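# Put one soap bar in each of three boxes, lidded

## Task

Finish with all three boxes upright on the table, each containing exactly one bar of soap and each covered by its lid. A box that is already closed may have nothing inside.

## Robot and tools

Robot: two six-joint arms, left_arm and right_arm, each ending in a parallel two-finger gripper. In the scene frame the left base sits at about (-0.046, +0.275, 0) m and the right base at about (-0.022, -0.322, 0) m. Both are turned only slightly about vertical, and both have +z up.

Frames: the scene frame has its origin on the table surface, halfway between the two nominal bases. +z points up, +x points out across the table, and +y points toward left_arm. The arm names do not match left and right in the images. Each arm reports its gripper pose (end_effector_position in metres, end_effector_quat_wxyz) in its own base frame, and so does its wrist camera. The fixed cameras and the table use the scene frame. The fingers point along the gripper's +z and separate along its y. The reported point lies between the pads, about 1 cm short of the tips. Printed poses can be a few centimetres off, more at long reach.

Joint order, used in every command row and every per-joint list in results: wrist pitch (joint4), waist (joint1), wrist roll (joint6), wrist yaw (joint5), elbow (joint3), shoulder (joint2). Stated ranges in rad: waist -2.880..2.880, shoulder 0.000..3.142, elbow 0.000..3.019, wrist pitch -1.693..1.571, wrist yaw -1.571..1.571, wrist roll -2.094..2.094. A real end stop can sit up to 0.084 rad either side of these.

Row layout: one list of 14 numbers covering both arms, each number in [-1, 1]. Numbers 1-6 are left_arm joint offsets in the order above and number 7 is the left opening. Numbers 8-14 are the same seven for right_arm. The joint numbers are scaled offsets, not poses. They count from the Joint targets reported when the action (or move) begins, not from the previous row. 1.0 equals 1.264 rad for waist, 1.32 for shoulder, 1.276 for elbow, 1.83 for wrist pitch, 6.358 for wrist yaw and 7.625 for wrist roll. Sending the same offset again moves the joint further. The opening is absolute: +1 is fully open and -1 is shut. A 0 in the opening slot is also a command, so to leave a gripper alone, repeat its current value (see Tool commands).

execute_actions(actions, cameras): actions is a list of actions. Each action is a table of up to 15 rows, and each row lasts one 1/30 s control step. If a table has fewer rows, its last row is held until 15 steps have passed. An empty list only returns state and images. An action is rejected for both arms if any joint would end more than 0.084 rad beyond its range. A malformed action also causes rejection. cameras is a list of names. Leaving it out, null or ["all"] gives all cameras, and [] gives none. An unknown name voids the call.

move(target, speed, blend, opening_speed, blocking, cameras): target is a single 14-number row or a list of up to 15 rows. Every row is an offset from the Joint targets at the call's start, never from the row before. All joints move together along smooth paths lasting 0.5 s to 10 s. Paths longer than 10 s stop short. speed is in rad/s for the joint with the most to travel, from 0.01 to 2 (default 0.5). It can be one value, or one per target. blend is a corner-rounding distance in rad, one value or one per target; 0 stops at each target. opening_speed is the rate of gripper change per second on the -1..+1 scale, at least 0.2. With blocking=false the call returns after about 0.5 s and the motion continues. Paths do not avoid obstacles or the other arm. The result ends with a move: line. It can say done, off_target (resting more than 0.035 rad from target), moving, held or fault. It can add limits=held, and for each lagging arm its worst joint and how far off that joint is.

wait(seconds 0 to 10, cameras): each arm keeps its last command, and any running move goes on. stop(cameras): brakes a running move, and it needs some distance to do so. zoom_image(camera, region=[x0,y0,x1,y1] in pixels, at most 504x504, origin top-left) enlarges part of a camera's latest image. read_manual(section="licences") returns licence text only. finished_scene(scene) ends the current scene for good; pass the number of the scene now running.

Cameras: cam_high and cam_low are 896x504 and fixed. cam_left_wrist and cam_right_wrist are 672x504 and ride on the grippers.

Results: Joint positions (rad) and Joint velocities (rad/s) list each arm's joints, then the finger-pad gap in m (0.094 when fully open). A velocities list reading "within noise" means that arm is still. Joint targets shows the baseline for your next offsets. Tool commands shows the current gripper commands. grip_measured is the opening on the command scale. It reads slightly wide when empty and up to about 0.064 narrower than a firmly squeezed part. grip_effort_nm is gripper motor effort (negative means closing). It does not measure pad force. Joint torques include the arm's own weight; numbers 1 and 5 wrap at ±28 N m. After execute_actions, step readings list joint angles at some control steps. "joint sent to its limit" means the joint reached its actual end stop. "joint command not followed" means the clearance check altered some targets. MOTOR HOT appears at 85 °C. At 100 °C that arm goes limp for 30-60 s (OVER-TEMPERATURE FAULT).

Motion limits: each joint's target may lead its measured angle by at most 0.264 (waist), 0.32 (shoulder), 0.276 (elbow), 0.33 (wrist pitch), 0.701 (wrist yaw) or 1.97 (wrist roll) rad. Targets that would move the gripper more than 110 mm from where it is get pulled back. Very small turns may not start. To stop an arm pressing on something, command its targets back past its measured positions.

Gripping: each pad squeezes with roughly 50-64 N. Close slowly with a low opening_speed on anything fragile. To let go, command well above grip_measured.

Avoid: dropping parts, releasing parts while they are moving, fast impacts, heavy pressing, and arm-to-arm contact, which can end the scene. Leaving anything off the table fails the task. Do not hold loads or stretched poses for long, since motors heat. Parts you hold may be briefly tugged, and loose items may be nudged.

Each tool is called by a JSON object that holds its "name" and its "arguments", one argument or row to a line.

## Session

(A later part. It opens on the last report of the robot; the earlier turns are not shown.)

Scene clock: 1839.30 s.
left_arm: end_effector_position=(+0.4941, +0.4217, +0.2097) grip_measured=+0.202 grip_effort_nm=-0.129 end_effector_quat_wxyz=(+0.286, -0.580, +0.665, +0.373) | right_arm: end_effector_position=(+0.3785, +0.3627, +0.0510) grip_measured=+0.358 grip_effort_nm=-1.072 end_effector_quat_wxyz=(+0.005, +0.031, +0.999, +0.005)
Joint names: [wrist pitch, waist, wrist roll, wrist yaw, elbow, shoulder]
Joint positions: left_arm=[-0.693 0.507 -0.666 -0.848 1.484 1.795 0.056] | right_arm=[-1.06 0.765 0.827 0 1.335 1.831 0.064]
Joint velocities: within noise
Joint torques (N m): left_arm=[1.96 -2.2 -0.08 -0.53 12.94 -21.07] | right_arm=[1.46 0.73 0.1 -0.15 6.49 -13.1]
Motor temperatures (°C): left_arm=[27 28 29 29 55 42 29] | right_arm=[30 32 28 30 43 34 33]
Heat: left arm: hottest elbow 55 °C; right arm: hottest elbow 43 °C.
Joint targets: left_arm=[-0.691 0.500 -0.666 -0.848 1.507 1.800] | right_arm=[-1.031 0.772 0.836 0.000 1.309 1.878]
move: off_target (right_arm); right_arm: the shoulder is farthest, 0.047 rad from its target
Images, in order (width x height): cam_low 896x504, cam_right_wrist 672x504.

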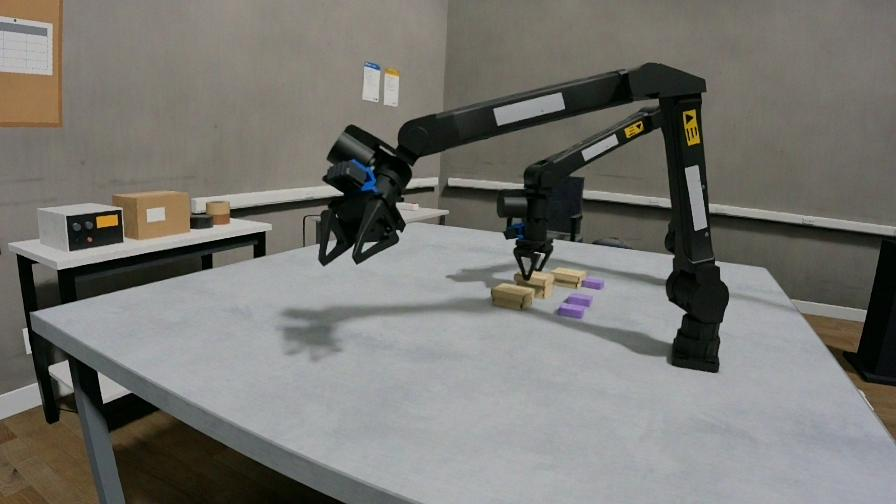

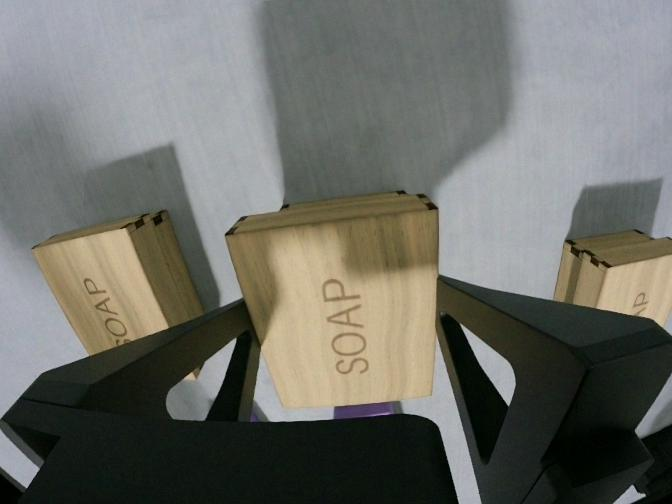

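{"name": "move", "arguments": {
  "target": [
    [0,0,0,0,0,0,0.2,-0.0541,0,0,0,0.0792,-0.0288,0.2],
    [0,0,0,0,0,0,0.2,-0.0612,0,0,0,0.0768,-0.0727,0.2],
    [0,0,0,0,0,0,0.2,-0.0219,0,0,0,0.0078,-0.0288,0.2],
    [0,0,0,0,0,0,0.2,0.0022,0,0,0,-0.0094,-0.0061,0.2]
  ],
  "speed": [0.15,0.15,0.08,0.08],
  "blend": 0.015,
  "cameras": ["cam_low","cam_right_wrist"]
}}

{"name": "zoom_image", "arguments": {
  "camera": "cam_low",
  "region": [480, 230, 620, 320]
}}

Scene clock: 1871.20 s.
left_arm: end_effector_position=(+0.4941, +0.4217, +0.2097) grip_measured=+0.202 grip_effort_nm=-0.134 end_effector_quat_wxyz=(+0.286, -0.580, +0.665, +0.373) | right_arm: end_effector_position=(+0.3758, +0.3600, +0.0510) grip_measured=+0.358 grip_effort_nm=-1.077 end_effector_quat_wxyz=(+0.004, +0.031, +1.000, +0.004)
Joint names: [wrist pitch, waist, wrist roll, wrist yaw, elbow, shoulder]
Joint positions: left_arm=[-0.693 0.507 -0.666 -0.848 1.484 1.795 0.056] | right_arm=[-1.06 0.765 0.827 0.001 1.324 1.824 0.064]
Joint velocities: within noise
Joint torques (N m): left_arm=[1.96 -2.2 -0.09 -0.53 12.93 -21.07] | right_arm=[1.58 0.73 0.1 -0.16 6.37 -12.98]
Motor temperatures (°C): left_arm=[27 28 29 29 55 42 29] | right_arm=[30 32 28 30 43 35 33]
Heat: left arm: hottest elbow 55 °C; right arm: hottest elbow 43 °C.
Joint targets: left_arm=[-0.691 0.500 -0.666 -0.848 1.507 1.800] | right_arm=[-1.028 0.772 0.836 0.000 1.297 1.870]
move: off_target (right_arm); right_arm: the shoulder is farthest, 0.045 rad from its target
Images, in order (width x height): cam_low 896x504, cam_right_wrist 672x504.

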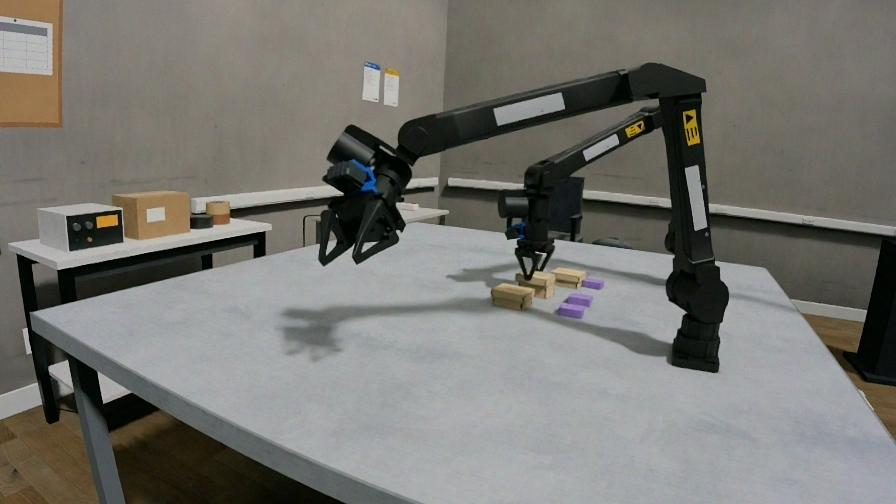

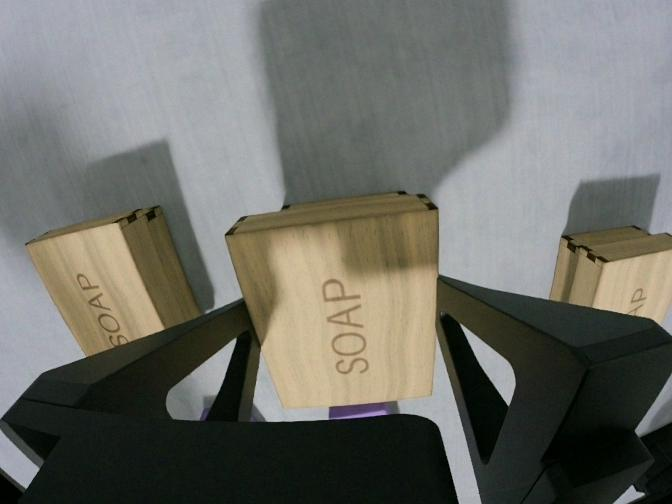

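Scaled by 3.600 from the camera's 896x504 image, which has a finer 1280x720 frame.

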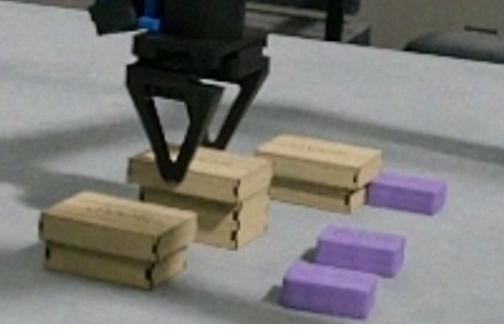

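{"name": "move", "arguments": {
  "target": [0,0,0,0,0,0,0.2,-0.0503,0,0,0,0.0807,-0.0561,0.2],
  "speed": 0.15,
  "cameras": ["cam_low","cam_right_wrist"]
}}

{"name": "zoom_image", "arguments": {
  "camera": "cam_low",
  "region": [480, 230, 620, 320]
}}

{"name": "zoom_image", "arguments": {
  "camera": "cam_right_wrist",
  "region": [200, 150, 470, 300]
}}

Scene clock: 1909.93 s.
left_arm: end_effector_position=(+0.4941, +0.4217, +0.2097) grip_measured=+0.202 grip_effort_nm=-0.129 end_effector_quat_wxyz=(+0.286, -0.580, +0.665, +0.373) | right_arm: end_effector_position=(+0.3743, +0.3587, +0.0673) grip_measured=+0.358 grip_effort_nm=-1.077 end_effector_quat_wxyz=(+0.000, +0.031, +1.000, -0.001)
Joint names: [wrist pitch, waist, wrist roll, wrist yaw, elbow, shoulder]
Joint positions: left_arm=[-0.693 0.507 -0.666 -0.848 1.484 1.795 0.056] | right_arm=[-1.112 0.765 0.827 0 1.347 1.807 0.064]
Joint velocities: within noise
Joint torques (N m): left_arm=[1.96 -2.2 -0.08 -0.52 12.93 -21.01] | right_arm=[0.12 0.73 0.1 -0.15 13.23 -17.26]
Motor temperatures (°C): left_arm=[27 28 29 29 55 42 29] | right_arm=[30 32 28 30 42 33 33]
Heat: left arm: hottest elbow 55 °C; right arm: hottest elbow 42 °C.
Joint targets: left_arm=[-0.691 0.500 -0.666 -0.848 1.507 1.800] | right_arm=[-1.119 0.772 0.836 0.000 1.400 1.796]
move: off_target (right_arm); right_arm: the elbow is farthest, 0.053 rad from its target
Images, in order (width x height): cam_low 896x504, cam_right_wrist 672x504.

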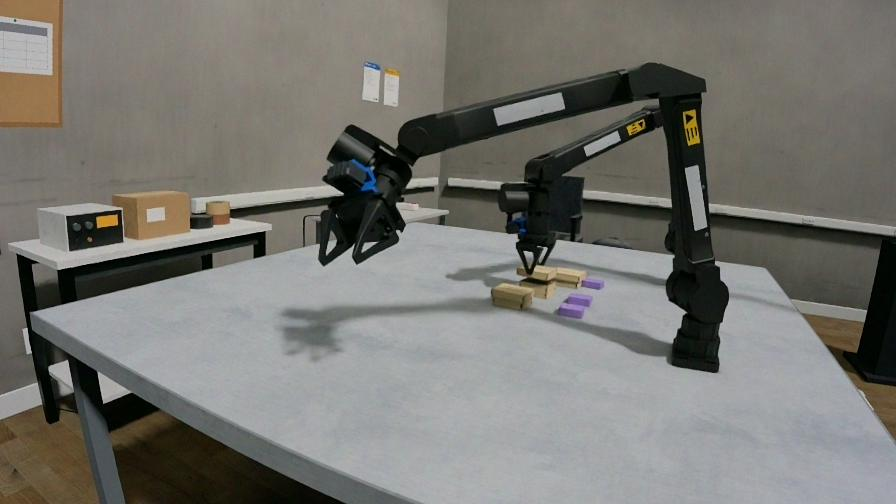

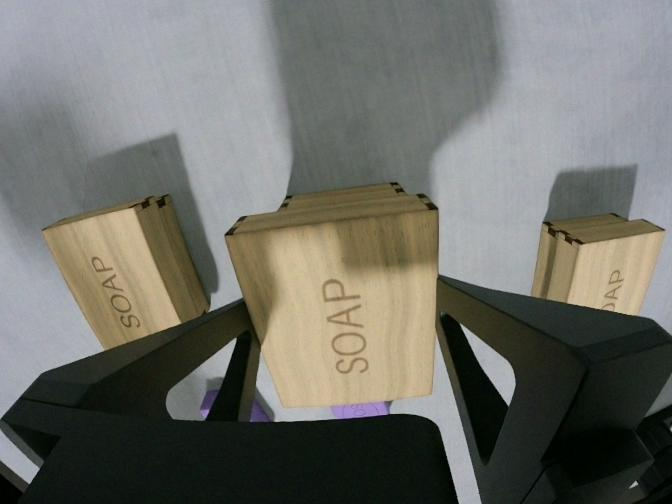

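Scaled by 3.600 from the camera's 896x504 image, which has a finer 1280x720 frame.

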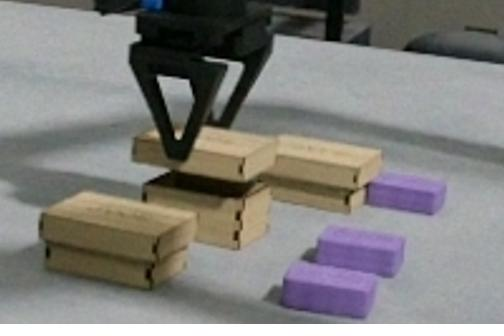

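Scaled by 1.867 from the camera's 672x504 image, which has a finer 960x720 frame.

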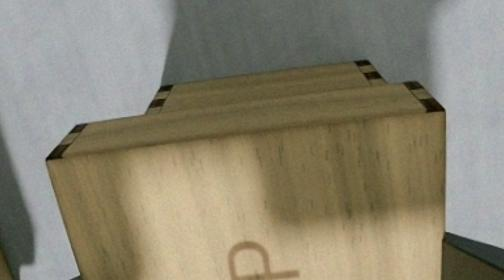

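{"name": "move", "arguments": {
  "target": [
    [0,0,0,0,0,0,0.2,-0.0098,0.0016,0,0,-0.0086,-0.0212,0.2],
    [0,0,0,0,0,0,0.2,0.0295,0.0016,0,0,-0.0776,0.0242,0.2],
    [0,0,0,0,0,0,0.2,0.0536,0.0016,0,0,-0.0933,0.0462,0.2]
  ],
  "speed": [0.15,0.08,0.08],
  "blend": 0.015,
  "cameras": ["cam_low","cam_right_wrist"]
}}

{"name": "zoom_image", "arguments": {
  "camera": "cam_low",
  "region": [480, 230, 620, 320]
}}

Scene clock: 1935.27 s.
left_arm: end_effector_position=(+0.4941, +0.4217, +0.2097) grip_measured=+0.202 grip_effort_nm=-0.129 end_effector_quat_wxyz=(+0.286, -0.580, +0.665, +0.373) | right_arm: end_effector_position=(+0.3704, +0.3563, +0.0374) grip_measured=+0.358 grip_effort_nm=-1.082 end_effector_quat_wxyz=(+0.001, +0.030, +1.000, +0.001)
Joint names: [wrist pitch, waist, wrist roll, wrist yaw, elbow, shoulder]
Joint positions: left_arm=[-0.693 0.507 -0.666 -0.848 1.484 1.795 0.056] | right_arm=[-1.03 0.767 0.827 0 1.294 1.832 0.064]
Joint velocities: within noise
Joint torques (N m): left_arm=[1.98 -2.14 -0.08 -0.53 12.93 -21.07] | right_arm=[0.8 0.79 0.1 -0.15 7.31 -14.92]
Motor temperatures (°C): left_arm=[27 28 29 29 55 42 29] | right_arm=[30 32 28 30 48 34 33]
Heat: left arm: hottest elbow 55 °C; right arm: hottest elbow 48 °C.
Joint targets: left_arm=[-0.691 0.500 -0.666 -0.848 1.507 1.800] | right_arm=[-1.022 0.774 0.836 0.000 1.281 1.857]
move: done; blend cut to 0.014 rad at target 1
Images, in order (width x height): cam_low 896x504, cam_right_wrist 672x504.

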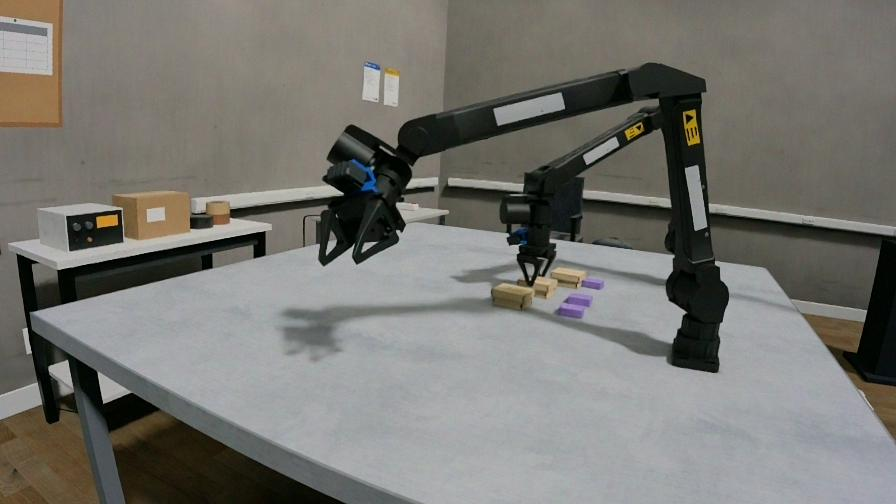

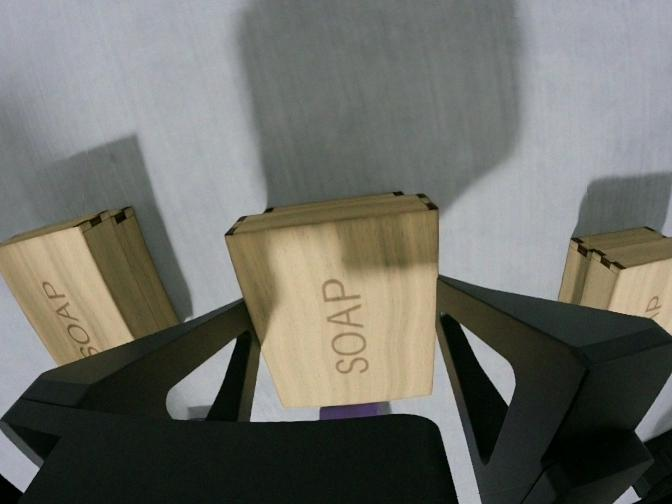

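Scaled by 3.600 from the camera's 896x504 image, which has a finer 1280x720 frame.

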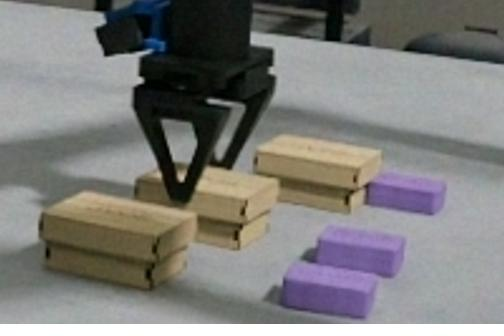

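{"name": "move", "arguments": {
  "target": [0,0,0,0,0,0,0.2,0,0,0,0,0,0,0.75],
  "opening_speed": 0.4,
  "cameras": []
}}

{"name": "move", "arguments": {
  "target": [
    [0,0,0,0,0,0,0.2,-0.0628,0,0,0,0.0846,-0.0674,0.75],
    [0,0,0,0,0,0,0.2,-0.1541,0,0,0,0.1716,-0.1098,0.75]
  ],
  "speed": 0.3,
  "blend": 0.02,
  "cameras": ["cam_low","cam_high","cam_right_wrist"]
}}

{"name": "zoom_image", "arguments": {
  "camera": "cam_low",
  "region": [480, 230, 620, 320]
}}

Scene clock: 1951.90 s.
left_arm: end_effector_position=(+0.4941, +0.4217, +0.2097) grip_measured=+0.202 grip_effort_nm=-0.134 end_effector_quat_wxyz=(+0.286, -0.580, +0.665, +0.373) | right_arm: end_effector_position=(+0.3704, +0.3563, +0.0374) grip_measured=+0.748 grip_effort_nm=0.032 end_effector_quat_wxyz=(+0.001, +0.030, +1.000, +0.001)
Joint names: [wrist pitch, waist, wrist roll, wrist yaw, elbow, shoulder]
Joint positions: left_arm=[-0.693 0.507 -0.666 -0.848 1.484 1.795 0.056] | right_arm=[-1.03 0.767 0.827 0 1.294 1.832 0.082]
Joint velocities: within noise
Joint torques (N m): left_arm=[1.99 -2.14 -0.09 -0.53 12.94 -21.07] | right_arm=[0.69 0.73 0.1 -0.15 7.31 -14.56]
Motor temperatures (°C): left_arm=[27 28 29 29 55 42 29] | right_arm=[30 32 28 30 45 35 33]
Heat: left arm: hottest elbow 55 °C; right arm: hottest elbow 45 °C.
Joint targets: left_arm=[-0.691 0.500 -0.666 -0.848 1.507 1.800] | right_arm=[-1.022 0.774 0.836 0.000 1.281 1.857]
move: done
No camera images: "cameras" was empty.

Scene clock: 1953.43 s.
left_arm: end_effector_position=(+0.4941, +0.4217, +0.2097) grip_measured=+0.202 grip_effort_nm=-0.134 end_effector_quat_wxyz=(+0.286, -0.580, +0.665, +0.373) | right_arm: end_effector_position=(+0.3693, +0.3552, +0.1434) grip_measured=+0.748 grip_effort_nm=0.032 end_effector_quat_wxyz=(-0.001, +0.030, +1.000, -0.002)
Joint names: [wrist pitch, waist, wrist roll, wrist yaw, elbow, shoulder]
Joint positions: left_arm=[-0.693 0.507 -0.666 -0.848 1.484 1.795 0.056] | right_arm=[-1.296 0.767 0.827 0 1.443 1.723 0.082]
Joint velocities: within noise
Joint torques (N m): left_arm=[1.98 -2.14 -0.08 -0.53 12.94 -21.01] | right_arm=[0.03 0.73 0.1 -0.15 14.16 -16.79]
Motor temperatures (°C): left_arm=[27 28 29 29 55 42 29] | right_arm=[30 32 28 30 46 35 33]
Heat: left arm: hottest elbow 55 °C; right arm: hottest elbow 46 °C.
Joint targets: left_arm=[-0.691 0.500 -0.666 -0.848 1.507 1.800] | right_arm=[-1.303 0.774 0.836 0.000 1.500 1.712]
move: off_target (right_arm); right_arm: the elbow is farthest, 0.057 rad from its target
Images, in order (width x height): cam_high 896x504, cam_low 896x504, cam_right_wrist 672x504.

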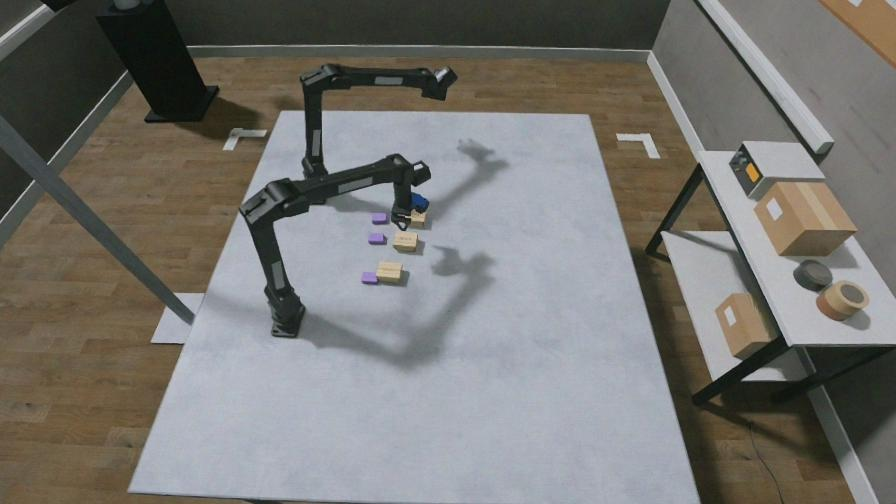

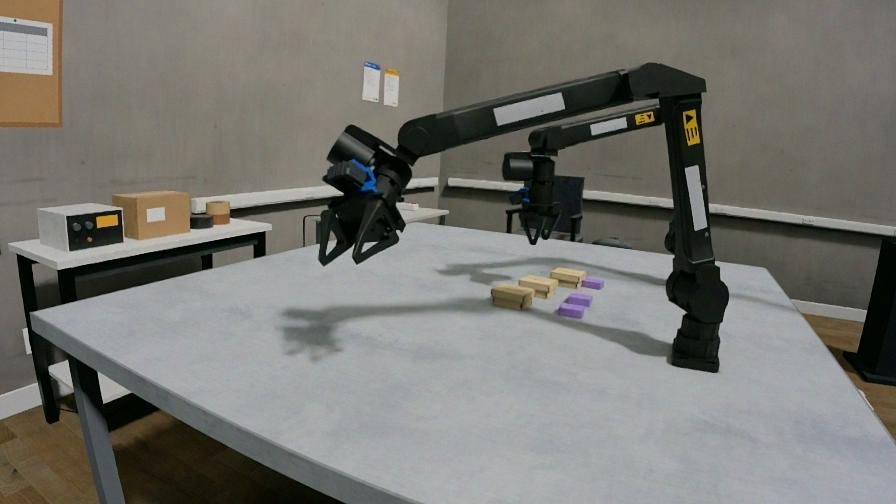

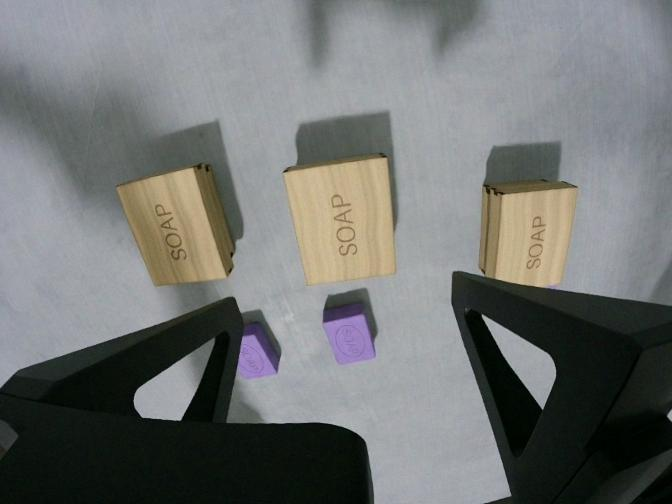

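Scaled by 3.600 from the camera's 896x504 image, which has a finer 1280x720 frame.

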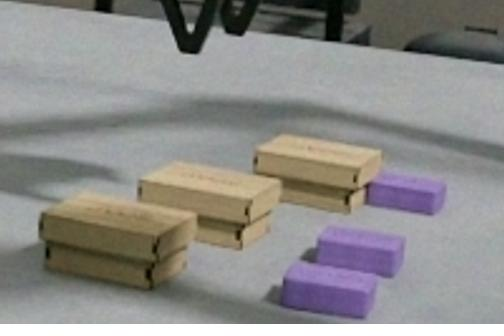

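{"name": "move", "arguments": {
  "target": [0,0,0,0,0,0,0.2,-0.0643,0.0934,0.0182,0,0.2978,0.2182,0.75],
  "speed": 0.4,
  "cameras": ["cam_right_wrist"]
}}

Scene clock: 1984.13 s.
left_arm: end_effector_position=(+0.4941, +0.4217, +0.2097) grip_measured=+0.202 grip_effort_nm=-0.134 end_effector_quat_wxyz=(+0.286, -0.580, +0.665, +0.373) | right_arm: end_effector_position=(+0.3849, +0.4746, +0.1499) grip_measured=+0.748 grip_effort_nm=0.032 end_effector_quat_wxyz=(+0.002, +0.036, +0.999, +0.003)
Joint names: [wrist pitch, waist, wrist roll, wrist yaw, elbow, shoulder]
Joint positions: left_arm=[-0.693 0.507 -0.666 -0.848 1.484 1.795 0.056] | right_arm=[-1.413 0.89 0.963 0 1.82 1.97 0.082]
Joint velocities: within noise
Joint torques (N m): left_arm=[1.98 -2.2 -0.08 -0.53 12.94 -21.07] | right_arm=[0.16 0.32 0.08 -0.15 14.75 -17.55]
Motor temperatures (°C): left_arm=[27 28 29 29 55 42 29] | right_arm=[30 32 28 30 54 35 32]
Heat: left arm: hottest elbow 55 °C; right arm: hottest elbow 54 °C.
Joint targets: left_arm=[-0.691 0.500 -0.666 -0.848 1.507 1.800] | right_arm=[-1.421 0.893 0.975 0.000 1.880 2.000]
move: off_target (right_arm); right_arm: the elbow is farthest, 0.060 rad from its target
Images, in order (width x height): cam_right_wrist 672x504.

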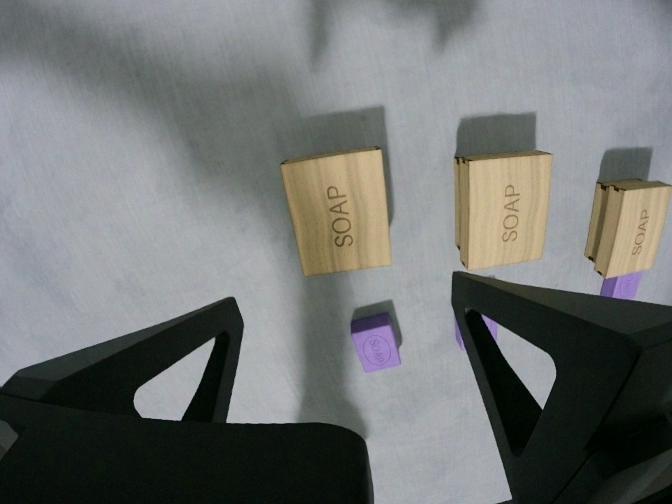

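{"name": "move", "arguments": {
  "target": [
    [0,0,0,0,0,0,0.2,0.1084,-0.0119,-0.0035,0,-0.1391,0.0553,0.75],
    [0,0,0,0,0,0,0.2,0.1383,-0.0119,-0.0035,0,-0.163,0.0735,0.75]
  ],
  "speed": [0.25,0.12],
  "blend": 0.02,
  "cameras": ["cam_low","cam_right_wrist"]
}}

Scene clock: 2009.27 s.
left_arm: end_effector_position=(+0.4941, +0.4217, +0.2097) grip_measured=+0.202 grip_effort_nm=-0.125 end_effector_quat_wxyz=(+0.286, -0.580, +0.665, +0.373) | right_arm: end_effector_position=(+0.3931, +0.4791, +0.0440) grip_measured=+0.748 grip_effort_nm=0.037 end_effector_quat_wxyz=(+0.005, +0.038, +0.999, +0.006)
Joint names: [wrist pitch, waist, wrist roll, wrist yaw, elbow, shoulder]
Joint positions: left_arm=[-0.693 0.507 -0.666 -0.848 1.484 1.795 0.056] | right_arm=[-1.177 0.885 0.96 0 1.686 2.066 0.082]
Joint velocities: within noise
Joint torques (N m): left_arm=[1.96 -2.2 -0.09 -0.53 12.94 -21.07] | right_arm=[0.73 -0.62 -0.1 -0.14 7.88 -18.2]
Motor temperatures (°C): left_arm=[27 28 29 29 55 42 29] | right_arm=[30 32 28 30 56 35 31]
Heat: left arm: hottest elbow 55 °C; right arm: hottest elbow 56 °C.
Joint targets: left_arm=[-0.691 0.500 -0.666 -0.848 1.507 1.800] | right_arm=[-1.168 0.877 0.948 0.000 1.672 2.097]
move: done
Images, in order (width x height): cam_low 896x504, cam_right_wrist 672x504.

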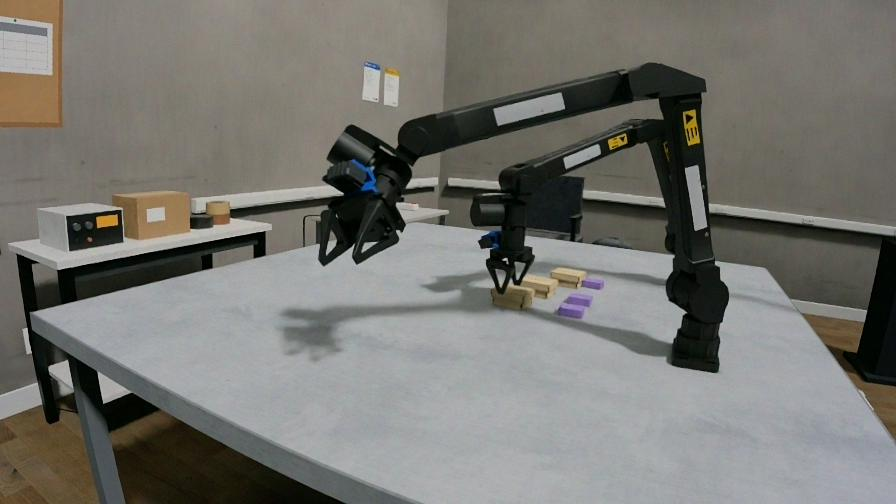

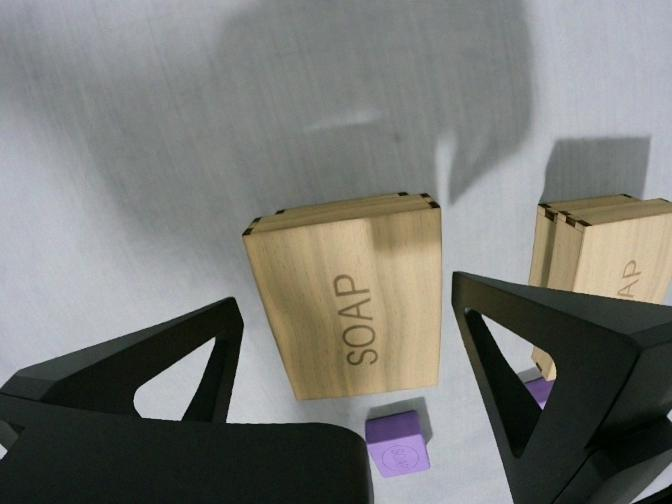

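{"name": "move", "arguments": {
  "target": [0,0,0,0,0,0,0.2,0.006,0,0,0,-0.003,0.012,0.75],
  "speed": 0.1,
  "cameras": []
}}

{"name": "move", "arguments": {
  "target": [0,0,0,0,0,0,0.2,0,0,0,0,0,0,0.2],
  "opening_speed": 0.3,
  "cameras": ["cam_low","cam_right_wrist"]
}}

{"name": "zoom_image", "arguments": {
  "camera": "cam_low",
  "region": [480, 230, 620, 320]
}}

Scene clock: 2018.33 s.
left_arm: end_effector_position=(+0.4941, +0.4217, +0.2097) grip_measured=+0.202 grip_effort_nm=-0.129 end_effector_quat_wxyz=(+0.286, -0.580, +0.665, +0.373) | right_arm: end_effector_position=(+0.3939, +0.4801, +0.0342) grip_measured=+0.748 grip_effort_nm=0.032 end_effector_quat_wxyz=(+0.003, +0.038, +0.999, +0.003)
Joint names: [wrist pitch, waist, wrist roll, wrist yaw, elbow, shoulder]
Joint positions: left_arm=[-0.693 0.507 -0.666 -0.848 1.484 1.795 0.056] | right_arm=[-1.166 0.885 0.96 0 1.686 2.082 0.082]
Joint velocities: within noise
Joint torques (N m): left_arm=[1.98 -2.2 -0.08 -0.53 12.94 -21.07] | right_arm=[0.7 -0.56 -0.09 -0.14 7.5 -18.02]
Motor temperatures (°C): left_arm=[27 28 29 29 55 42 29] | right_arm=[30 32 28 30 52 36 31]
Heat: left arm: hottest elbow 55 °C; right arm: hottest elbow 52 °C.
Joint targets: left_arm=[-0.691 0.500 -0.666 -0.848 1.507 1.800] | right_arm=[-1.157 0.877 0.948 0.000 1.668 2.113]
move: done
No camera images: "cameras" was empty.

Scene clock: 2020.37 s.
left_arm: end_effector_position=(+0.4941, +0.4217, +0.2097) grip_measured=+0.202 grip_effort_nm=-0.134 end_effector_quat_wxyz=(+0.286, -0.580, +0.665, +0.373) | right_arm: end_effector_position=(+0.3940, +0.4802, +0.0342) grip_measured=+0.364 grip_effort_nm=-1.082 end_effector_quat_wxyz=(+0.003, +0.038, +0.999, +0.004)
Joint names: [wrist pitch, waist, wrist roll, wrist yaw, elbow, shoulder]
Joint positions: left_arm=[-0.693 0.507 -0.666 -0.848 1.484 1.795 0.056] | right_arm=[-1.165 0.885 0.96 0 1.686 2.082 0.064]
Joint velocities: within noise
Joint torques (N m): left_arm=[1.98 -2.14 -0.08 -0.53 12.94 -21.01] | right_arm=[0.69 -0.56 -0.09 -0.14 7.5 -18.2]
Motor temperatures (°C): left_arm=[27 28 29 29 55 42 29] | right_arm=[30 32 28 30 52 36 31]
Heat: left arm: hottest elbow 55 °C; right arm: hottest elbow 52 °C.
Joint targets: left_arm=[-0.691 0.500 -0.666 -0.848 1.507 1.800] | right_arm=[-1.157 0.877 0.948 0.000 1.668 2.113]
move: done
Images, in order (width x height): cam_low 896x504, cam_right_wrist 672x504.

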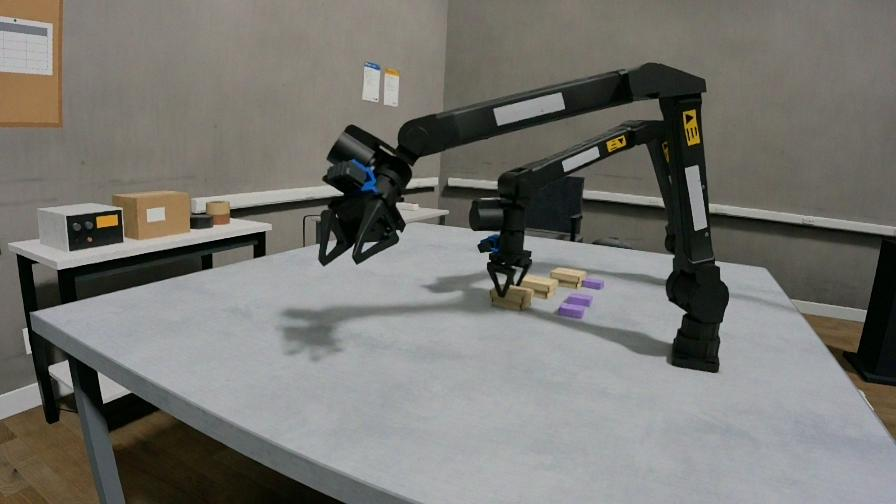

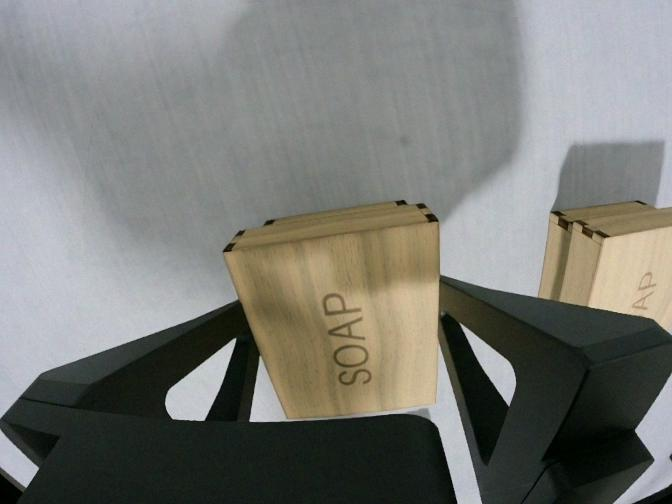

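Scaled by 3.600 from the camera's 896x504 image, which has a finer 1280x720 frame.

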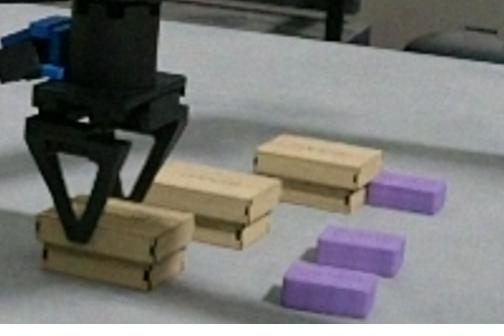

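{"name": "move", "arguments": {
  "target": [
    [0,0,0,0,0,0,0.2,-0.0481,0,0,0,0.0878,-0.05,0.2],
    [0,0,0,0,0,0,0.2,-0.1683,0,0,0,0.2132,-0.097,0.2]
  ],
  "speed": [0.1,0.25],
  "blend": 0.015
}}

{"name": "zoom_image", "arguments": {
  "camera": "cam_high",
  "region": [350, 180, 480, 300]
}}

{"name": "zoom_image", "arguments": {
  "camera": "cam_low",
  "region": [480, 230, 620, 320]
}}

Scene clock: 2038.57 s.
left_arm: end_effector_position=(+0.4941, +0.4217, +0.2097) grip_measured=+0.202 grip_effort_nm=-0.129 end_effector_quat_wxyz=(+0.286, -0.580, +0.665, +0.373) | right_arm: end_effector_position=(+0.3930, +0.4789, +0.1601) grip_measured=+0.363 grip_effort_nm=-1.072 end_effector_quat_wxyz=(+0.001, +0.038, +0.999, +0.001)
Joint names: [wrist pitch, waist, wrist roll, wrist yaw, elbow, shoulder]
Joint positions: left_arm=[-0.693 0.507 -0.666 -0.848 1.484 1.795 0.056] | right_arm=[-1.457 0.885 0.96 0 1.883 1.993 0.064]
Joint velocities: within noise
Joint torques (N m): left_arm=[1.98 -2.14 -0.08 -0.53 12.93 -21.01] | right_arm=[0.12 -0.62 -0.09 -0.14 14.53 -20.72]
Motor temperatures (°C): left_arm=[27 28 29 29 55 42 29] | right_arm=[30 32 28 30 49 36 32]
Heat: left arm: hottest elbow 55 °C; right arm: hottest elbow 49 °C.
Joint targets: left_arm=[-0.691 0.500 -0.666 -0.848 1.507 1.800] | right_arm=[-1.465 0.877 0.948 0.000 1.940 1.984]
move: off_target (right_arm); right_arm: the elbow is farthest, 0.057 rad from its target

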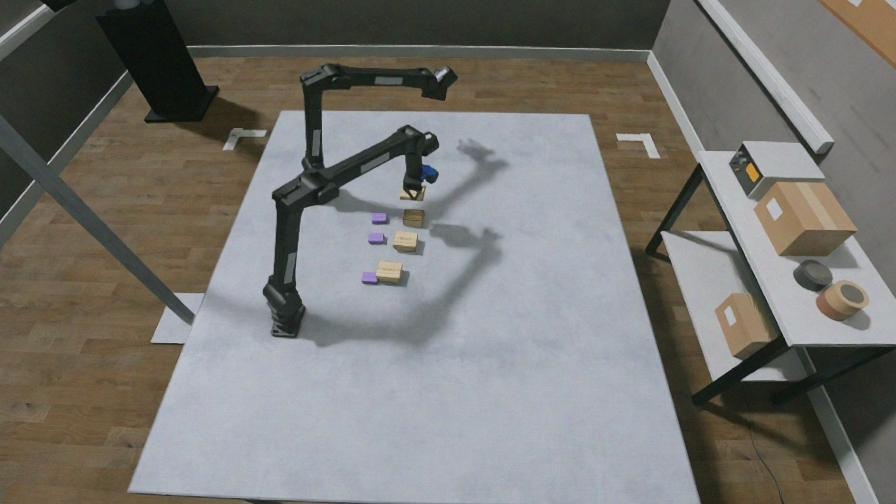

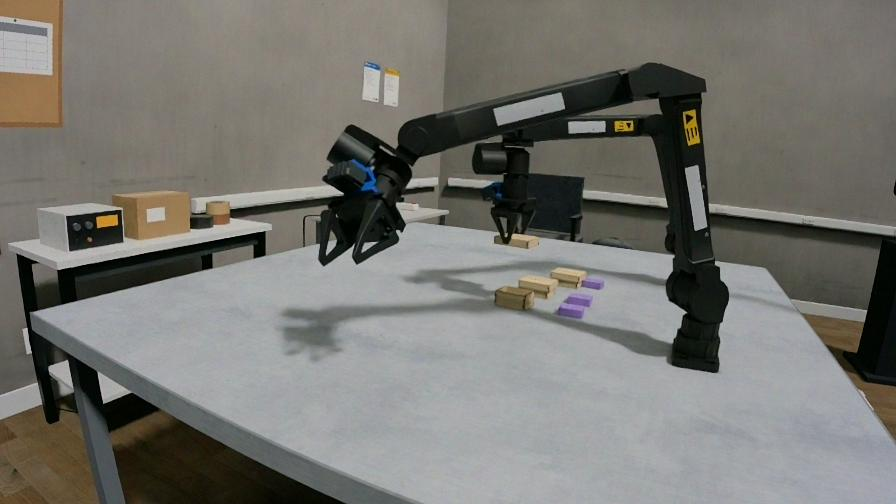

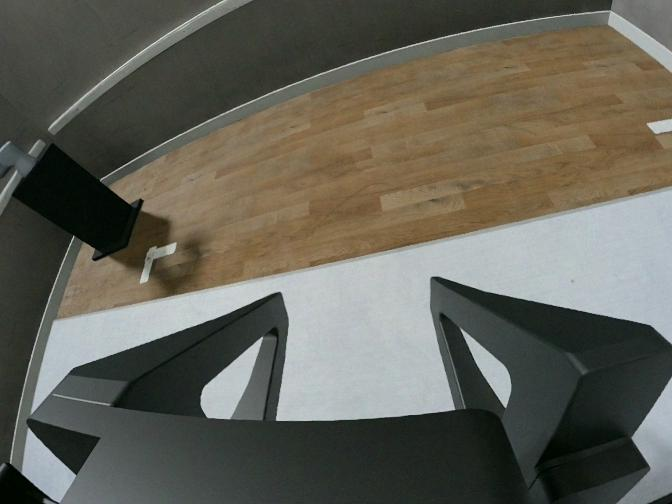

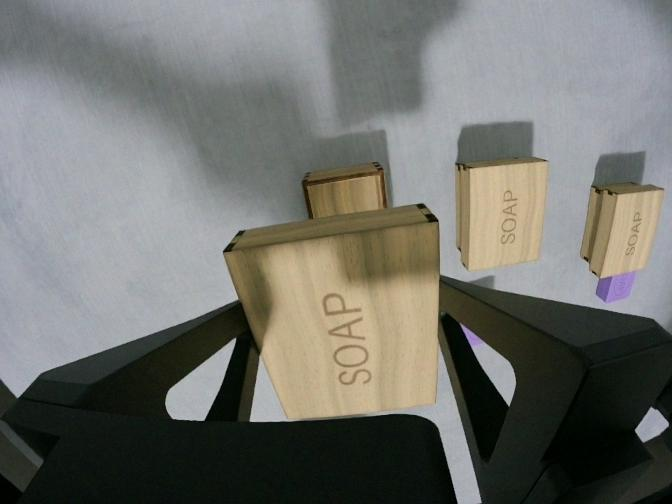

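Scaled by 3.877 from the camera's 896x504 image, which has a finer 1280x720 frame.

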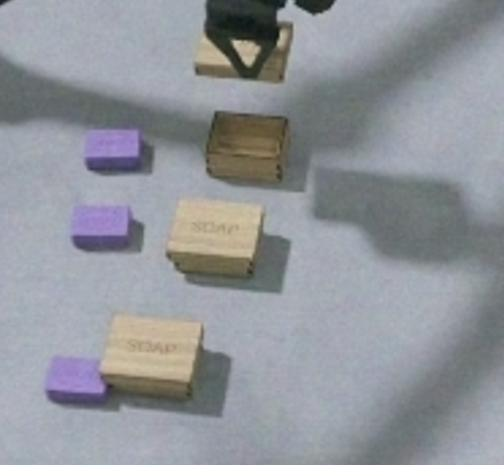

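Scaled by 3.600 from the camera's 896x504 image, which has a finer 1280x720 frame.

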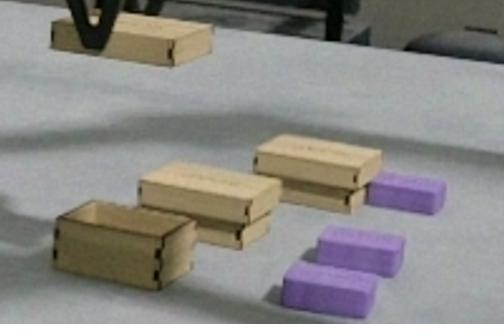

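{"name": "move", "arguments": {
  "target": [
    [0,0,0,0,0,0,0.2,0,-0.2065,-0.034,0,0,0,0.2],
    [0,0,0,0,0,0,0.2,0.1421,-0.2065,-0.034,0,-0.1869,0.0795,0.2],
    [0,0,0,0,0,0,0.2,0.1858,-0.2065,-0.034,0,-0.2183,0.1102,0.2]
  ],
  "speed": [0.3,0.3,0.1],
  "blend": 0.02,
  "cameras": ["cam_low","cam_right_wrist"]
}}

{"name": "zoom_image", "arguments": {
  "camera": "cam_low",
  "region": [440, 200, 620, 320]
}}

Scene clock: 2063.23 s.
left_arm: end_effector_position=(+0.4941, +0.4217, +0.2097) grip_measured=+0.202 grip_effort_nm=-0.134 end_effector_quat_wxyz=(+0.286, -0.580, +0.665, +0.373) | right_arm: end_effector_position=(+0.5087, +0.3572, +0.0171) grip_measured=+0.363 grip_effort_nm=-1.077 end_effector_quat_wxyz=(+0.003, +0.044, +0.999, +0.002)
Joint names: [wrist pitch, waist, wrist roll, wrist yaw, elbow, shoulder]
Joint positions: left_arm=[-0.693 0.507 -0.666 -0.848 1.484 1.795 0.056] | right_arm=[-1.134 0.613 0.701 0 1.674 2.104 0.064]
Joint velocities: within noise
Joint torques (N m): left_arm=[1.99 -2.2 -0.08 -0.53 12.94 -21.07] | right_arm=[0.72 0.38 -0.1 -0.14 7.94 -18.61]
Motor temperatures (°C): left_arm=[27 28 29 29 55 43 29] | right_arm=[30 32 28 30 50 37 32]
Heat: left arm: hottest elbow 55 °C; right arm: hottest elbow 50 °C.
Joint targets: left_arm=[-0.691 0.500 -0.666 -0.848 1.507 1.800] | right_arm=[-1.125 0.616 0.689 0.000 1.661 2.130]
move: done
Images, in order (width x height): cam_low 896x504, cam_right_wrist 672x504.

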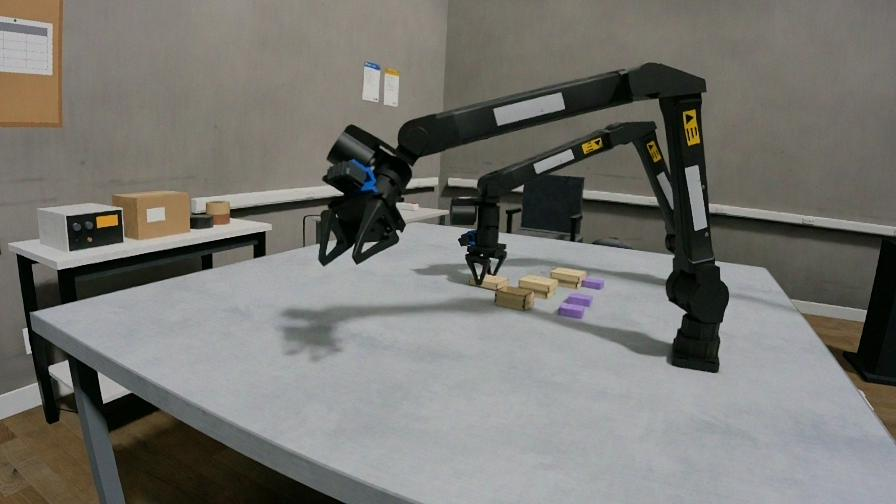

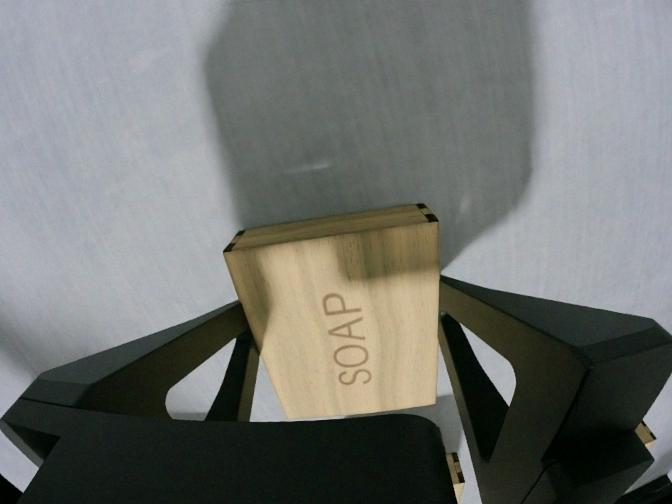

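Scaled by 2.800 from the camera's 896x504 image, which has a finer 1280x720 frame.

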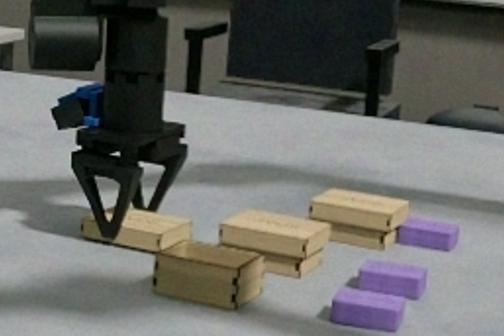

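{"name": "move", "arguments": {
  "target": [0,0,0,0,0,0,0.2,0.003,0,0,0,-0.002,0.008,0.2],
  "speed": 0.1,
  "cameras": []
}}

{"name": "move", "arguments": {
  "target": [0,0,0,0,0,0,0.2,0,0,0,0,0,0,0.75],
  "opening_speed": 0.3,
  "cameras": ["cam_right_wrist"]
}}

Scene clock: 2070.83 s.
left_arm: end_effector_position=(+0.4941, +0.4217, +0.2097) grip_measured=+0.202 grip_effort_nm=-0.129 end_effector_quat_wxyz=(+0.286, -0.580, +0.665, +0.373) | right_arm: end_effector_position=(+0.5093, +0.3576, +0.0141) grip_measured=+0.363 grip_effort_nm=-1.082 end_effector_quat_wxyz=(+0.003, +0.044, +0.999, +0.002)
Joint names: [wrist pitch, waist, wrist roll, wrist yaw, elbow, shoulder]
Joint positions: left_arm=[-0.693 0.507 -0.666 -0.848 1.484 1.795 0.056] | right_arm=[-1.128 0.613 0.7 0 1.674 2.109 0.064]
Joint velocities: within noise
Joint torques (N m): left_arm=[1.99 -2.2 -0.08 -0.53 12.94 -21.01] | right_arm=[0.72 0.38 -0.1 -0.16 7.65 -18.02]
Motor temperatures (°C): left_arm=[27 28 29 29 55 43 29] | right_arm=[30 32 28 30 50 37 32]
Heat: left arm: hottest elbow 55 °C; right arm: hottest elbow 50 °C.
Joint targets: left_arm=[-0.691 0.500 -0.666 -0.848 1.507 1.800] | right_arm=[-1.119 0.616 0.689 0.000 1.659 2.141]
move: done
No camera images: "cameras" was empty.

Scene clock: 2072.97 s.
left_arm: end_effector_position=(+0.4941, +0.4217, +0.2097) grip_measured=+0.202 grip_effort_nm=-0.134 end_effector_quat_wxyz=(+0.286, -0.580, +0.665, +0.373) | right_arm: end_effector_position=(+0.5093, +0.3576, +0.0141) grip_measured=+0.748 grip_effort_nm=0.037 end_effector_quat_wxyz=(+0.003, +0.044, +0.999, +0.002)
Joint names: [wrist pitch, waist, wrist roll, wrist yaw, elbow, shoulder]
Joint positions: left_arm=[-0.693 0.507 -0.666 -0.848 1.484 1.795 0.056] | right_arm=[-1.128 0.613 0.7 0 1.674 2.109 0.082]
Joint velocities: within noise
Joint torques (N m): left_arm=[1.96 -2.2 -0.09 -0.53 12.94 -21.07] | right_arm=[0.72 0.38 -0.09 -0.14 7.64 -18.32]
Motor temperatures (°C): left_arm=[27 28 29 29 55 43 29] | right_arm=[30 32 28 30 50 37 32]
Heat: left arm: hottest elbow 55 °C; right arm: hottest elbow 50 °C.
Joint targets: left_arm=[-0.691 0.500 -0.666 -0.848 1.507 1.800] | right_arm=[-1.119 0.616 0.689 0.000 1.659 2.141]
move: done
Images, in order (width x height): cam_right_wrist 672x504.

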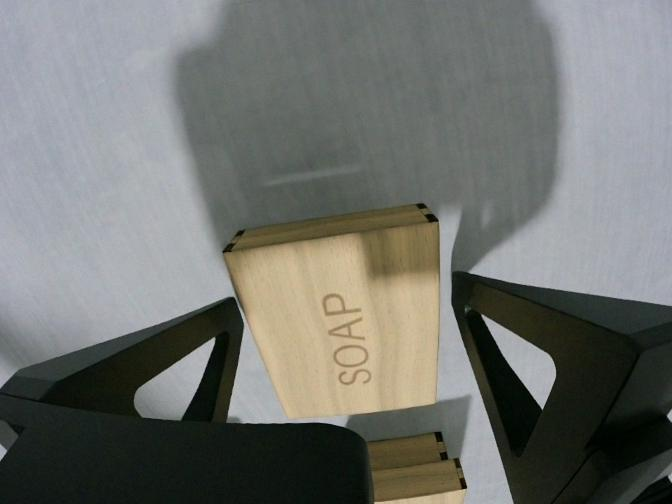

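{"name": "move", "arguments": {
  "target": [
    [0,0,0,0,0,0,0.2,-0.177,0,0,0,0.2045,-0.1159,0.75],
    [0,0,0,0,0,0,0.2,-0.1098,0.3078,0.0514,0,-0.1132,-0.2894,0.75]
  ],
  "speed": 0.4,
  "blend": 0.03,
  "cameras": ["cam_right_wrist"]
}}

Scene clock: 2091.83 s.
left_arm: end_effector_position=(+0.4941, +0.4217, +0.2097) grip_measured=+0.202 grip_effort_nm=-0.129 end_effector_quat_wxyz=(+0.286, -0.580, +0.665, +0.373) | right_arm: end_effector_position=(+0.2842, +0.4530, +0.1514) grip_measured=+0.748 grip_effort_nm=0.037 end_effector_quat_wxyz=(+0.000, +0.029, +1.000, +0.001)
Joint names: [wrist pitch, waist, wrist roll, wrist yaw, elbow, shoulder]
Joint positions: left_arm=[-0.693 0.507 -0.666 -0.848 1.484 1.795 0.056] | right_arm=[-1.329 1.011 1.069 0 1.53 1.77 0.082]
Joint velocities: within noise
Joint torques (N m): left_arm=[1.98 -2.14 -0.08 -0.53 12.94 -21.01] | right_arm=[0.68 -0.44 0.11 -0.11 8.21 -17.67]
Motor temperatures (°C): left_arm=[27 28 29 29 55 43 29] | right_arm=[30 32 28 30 49 37 31]
Heat: left arm: hottest elbow 55 °C; right arm: hottest elbow 49 °C.
Joint targets: left_arm=[-0.691 0.500 -0.666 -0.848 1.507 1.800] | right_arm=[-1.321 1.005 1.081 0.000 1.515 1.758]
move: done
Images, in order (width x height): cam_right_wrist 672x504.

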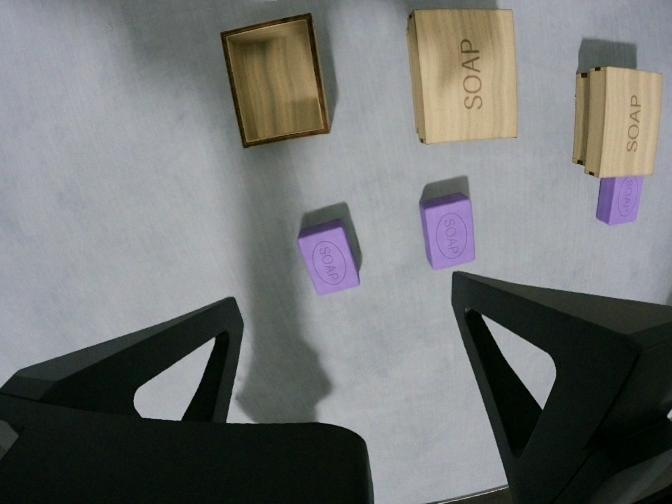

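{"name": "zoom_image", "arguments": {
  "camera": "cam_right_wrist",
  "region": [270, 180, 400, 310]
}}

{"name": "zoom_image", "arguments": {
  "camera": "cam_high",
  "region": [350, 190, 450, 290]
}}

Scaled by 3.877 from the camera's 672x504 image, which has a finer 960x720 frame.

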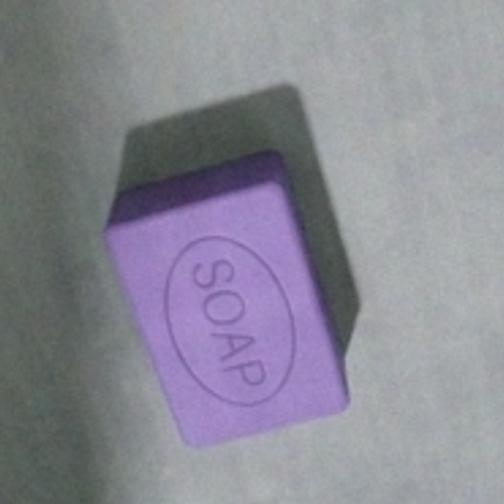

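This scene's latest camera images include none from cam_high. They are from: cam_right_wrist. cam_high's image comes with the result of a call that names it in "cameras".


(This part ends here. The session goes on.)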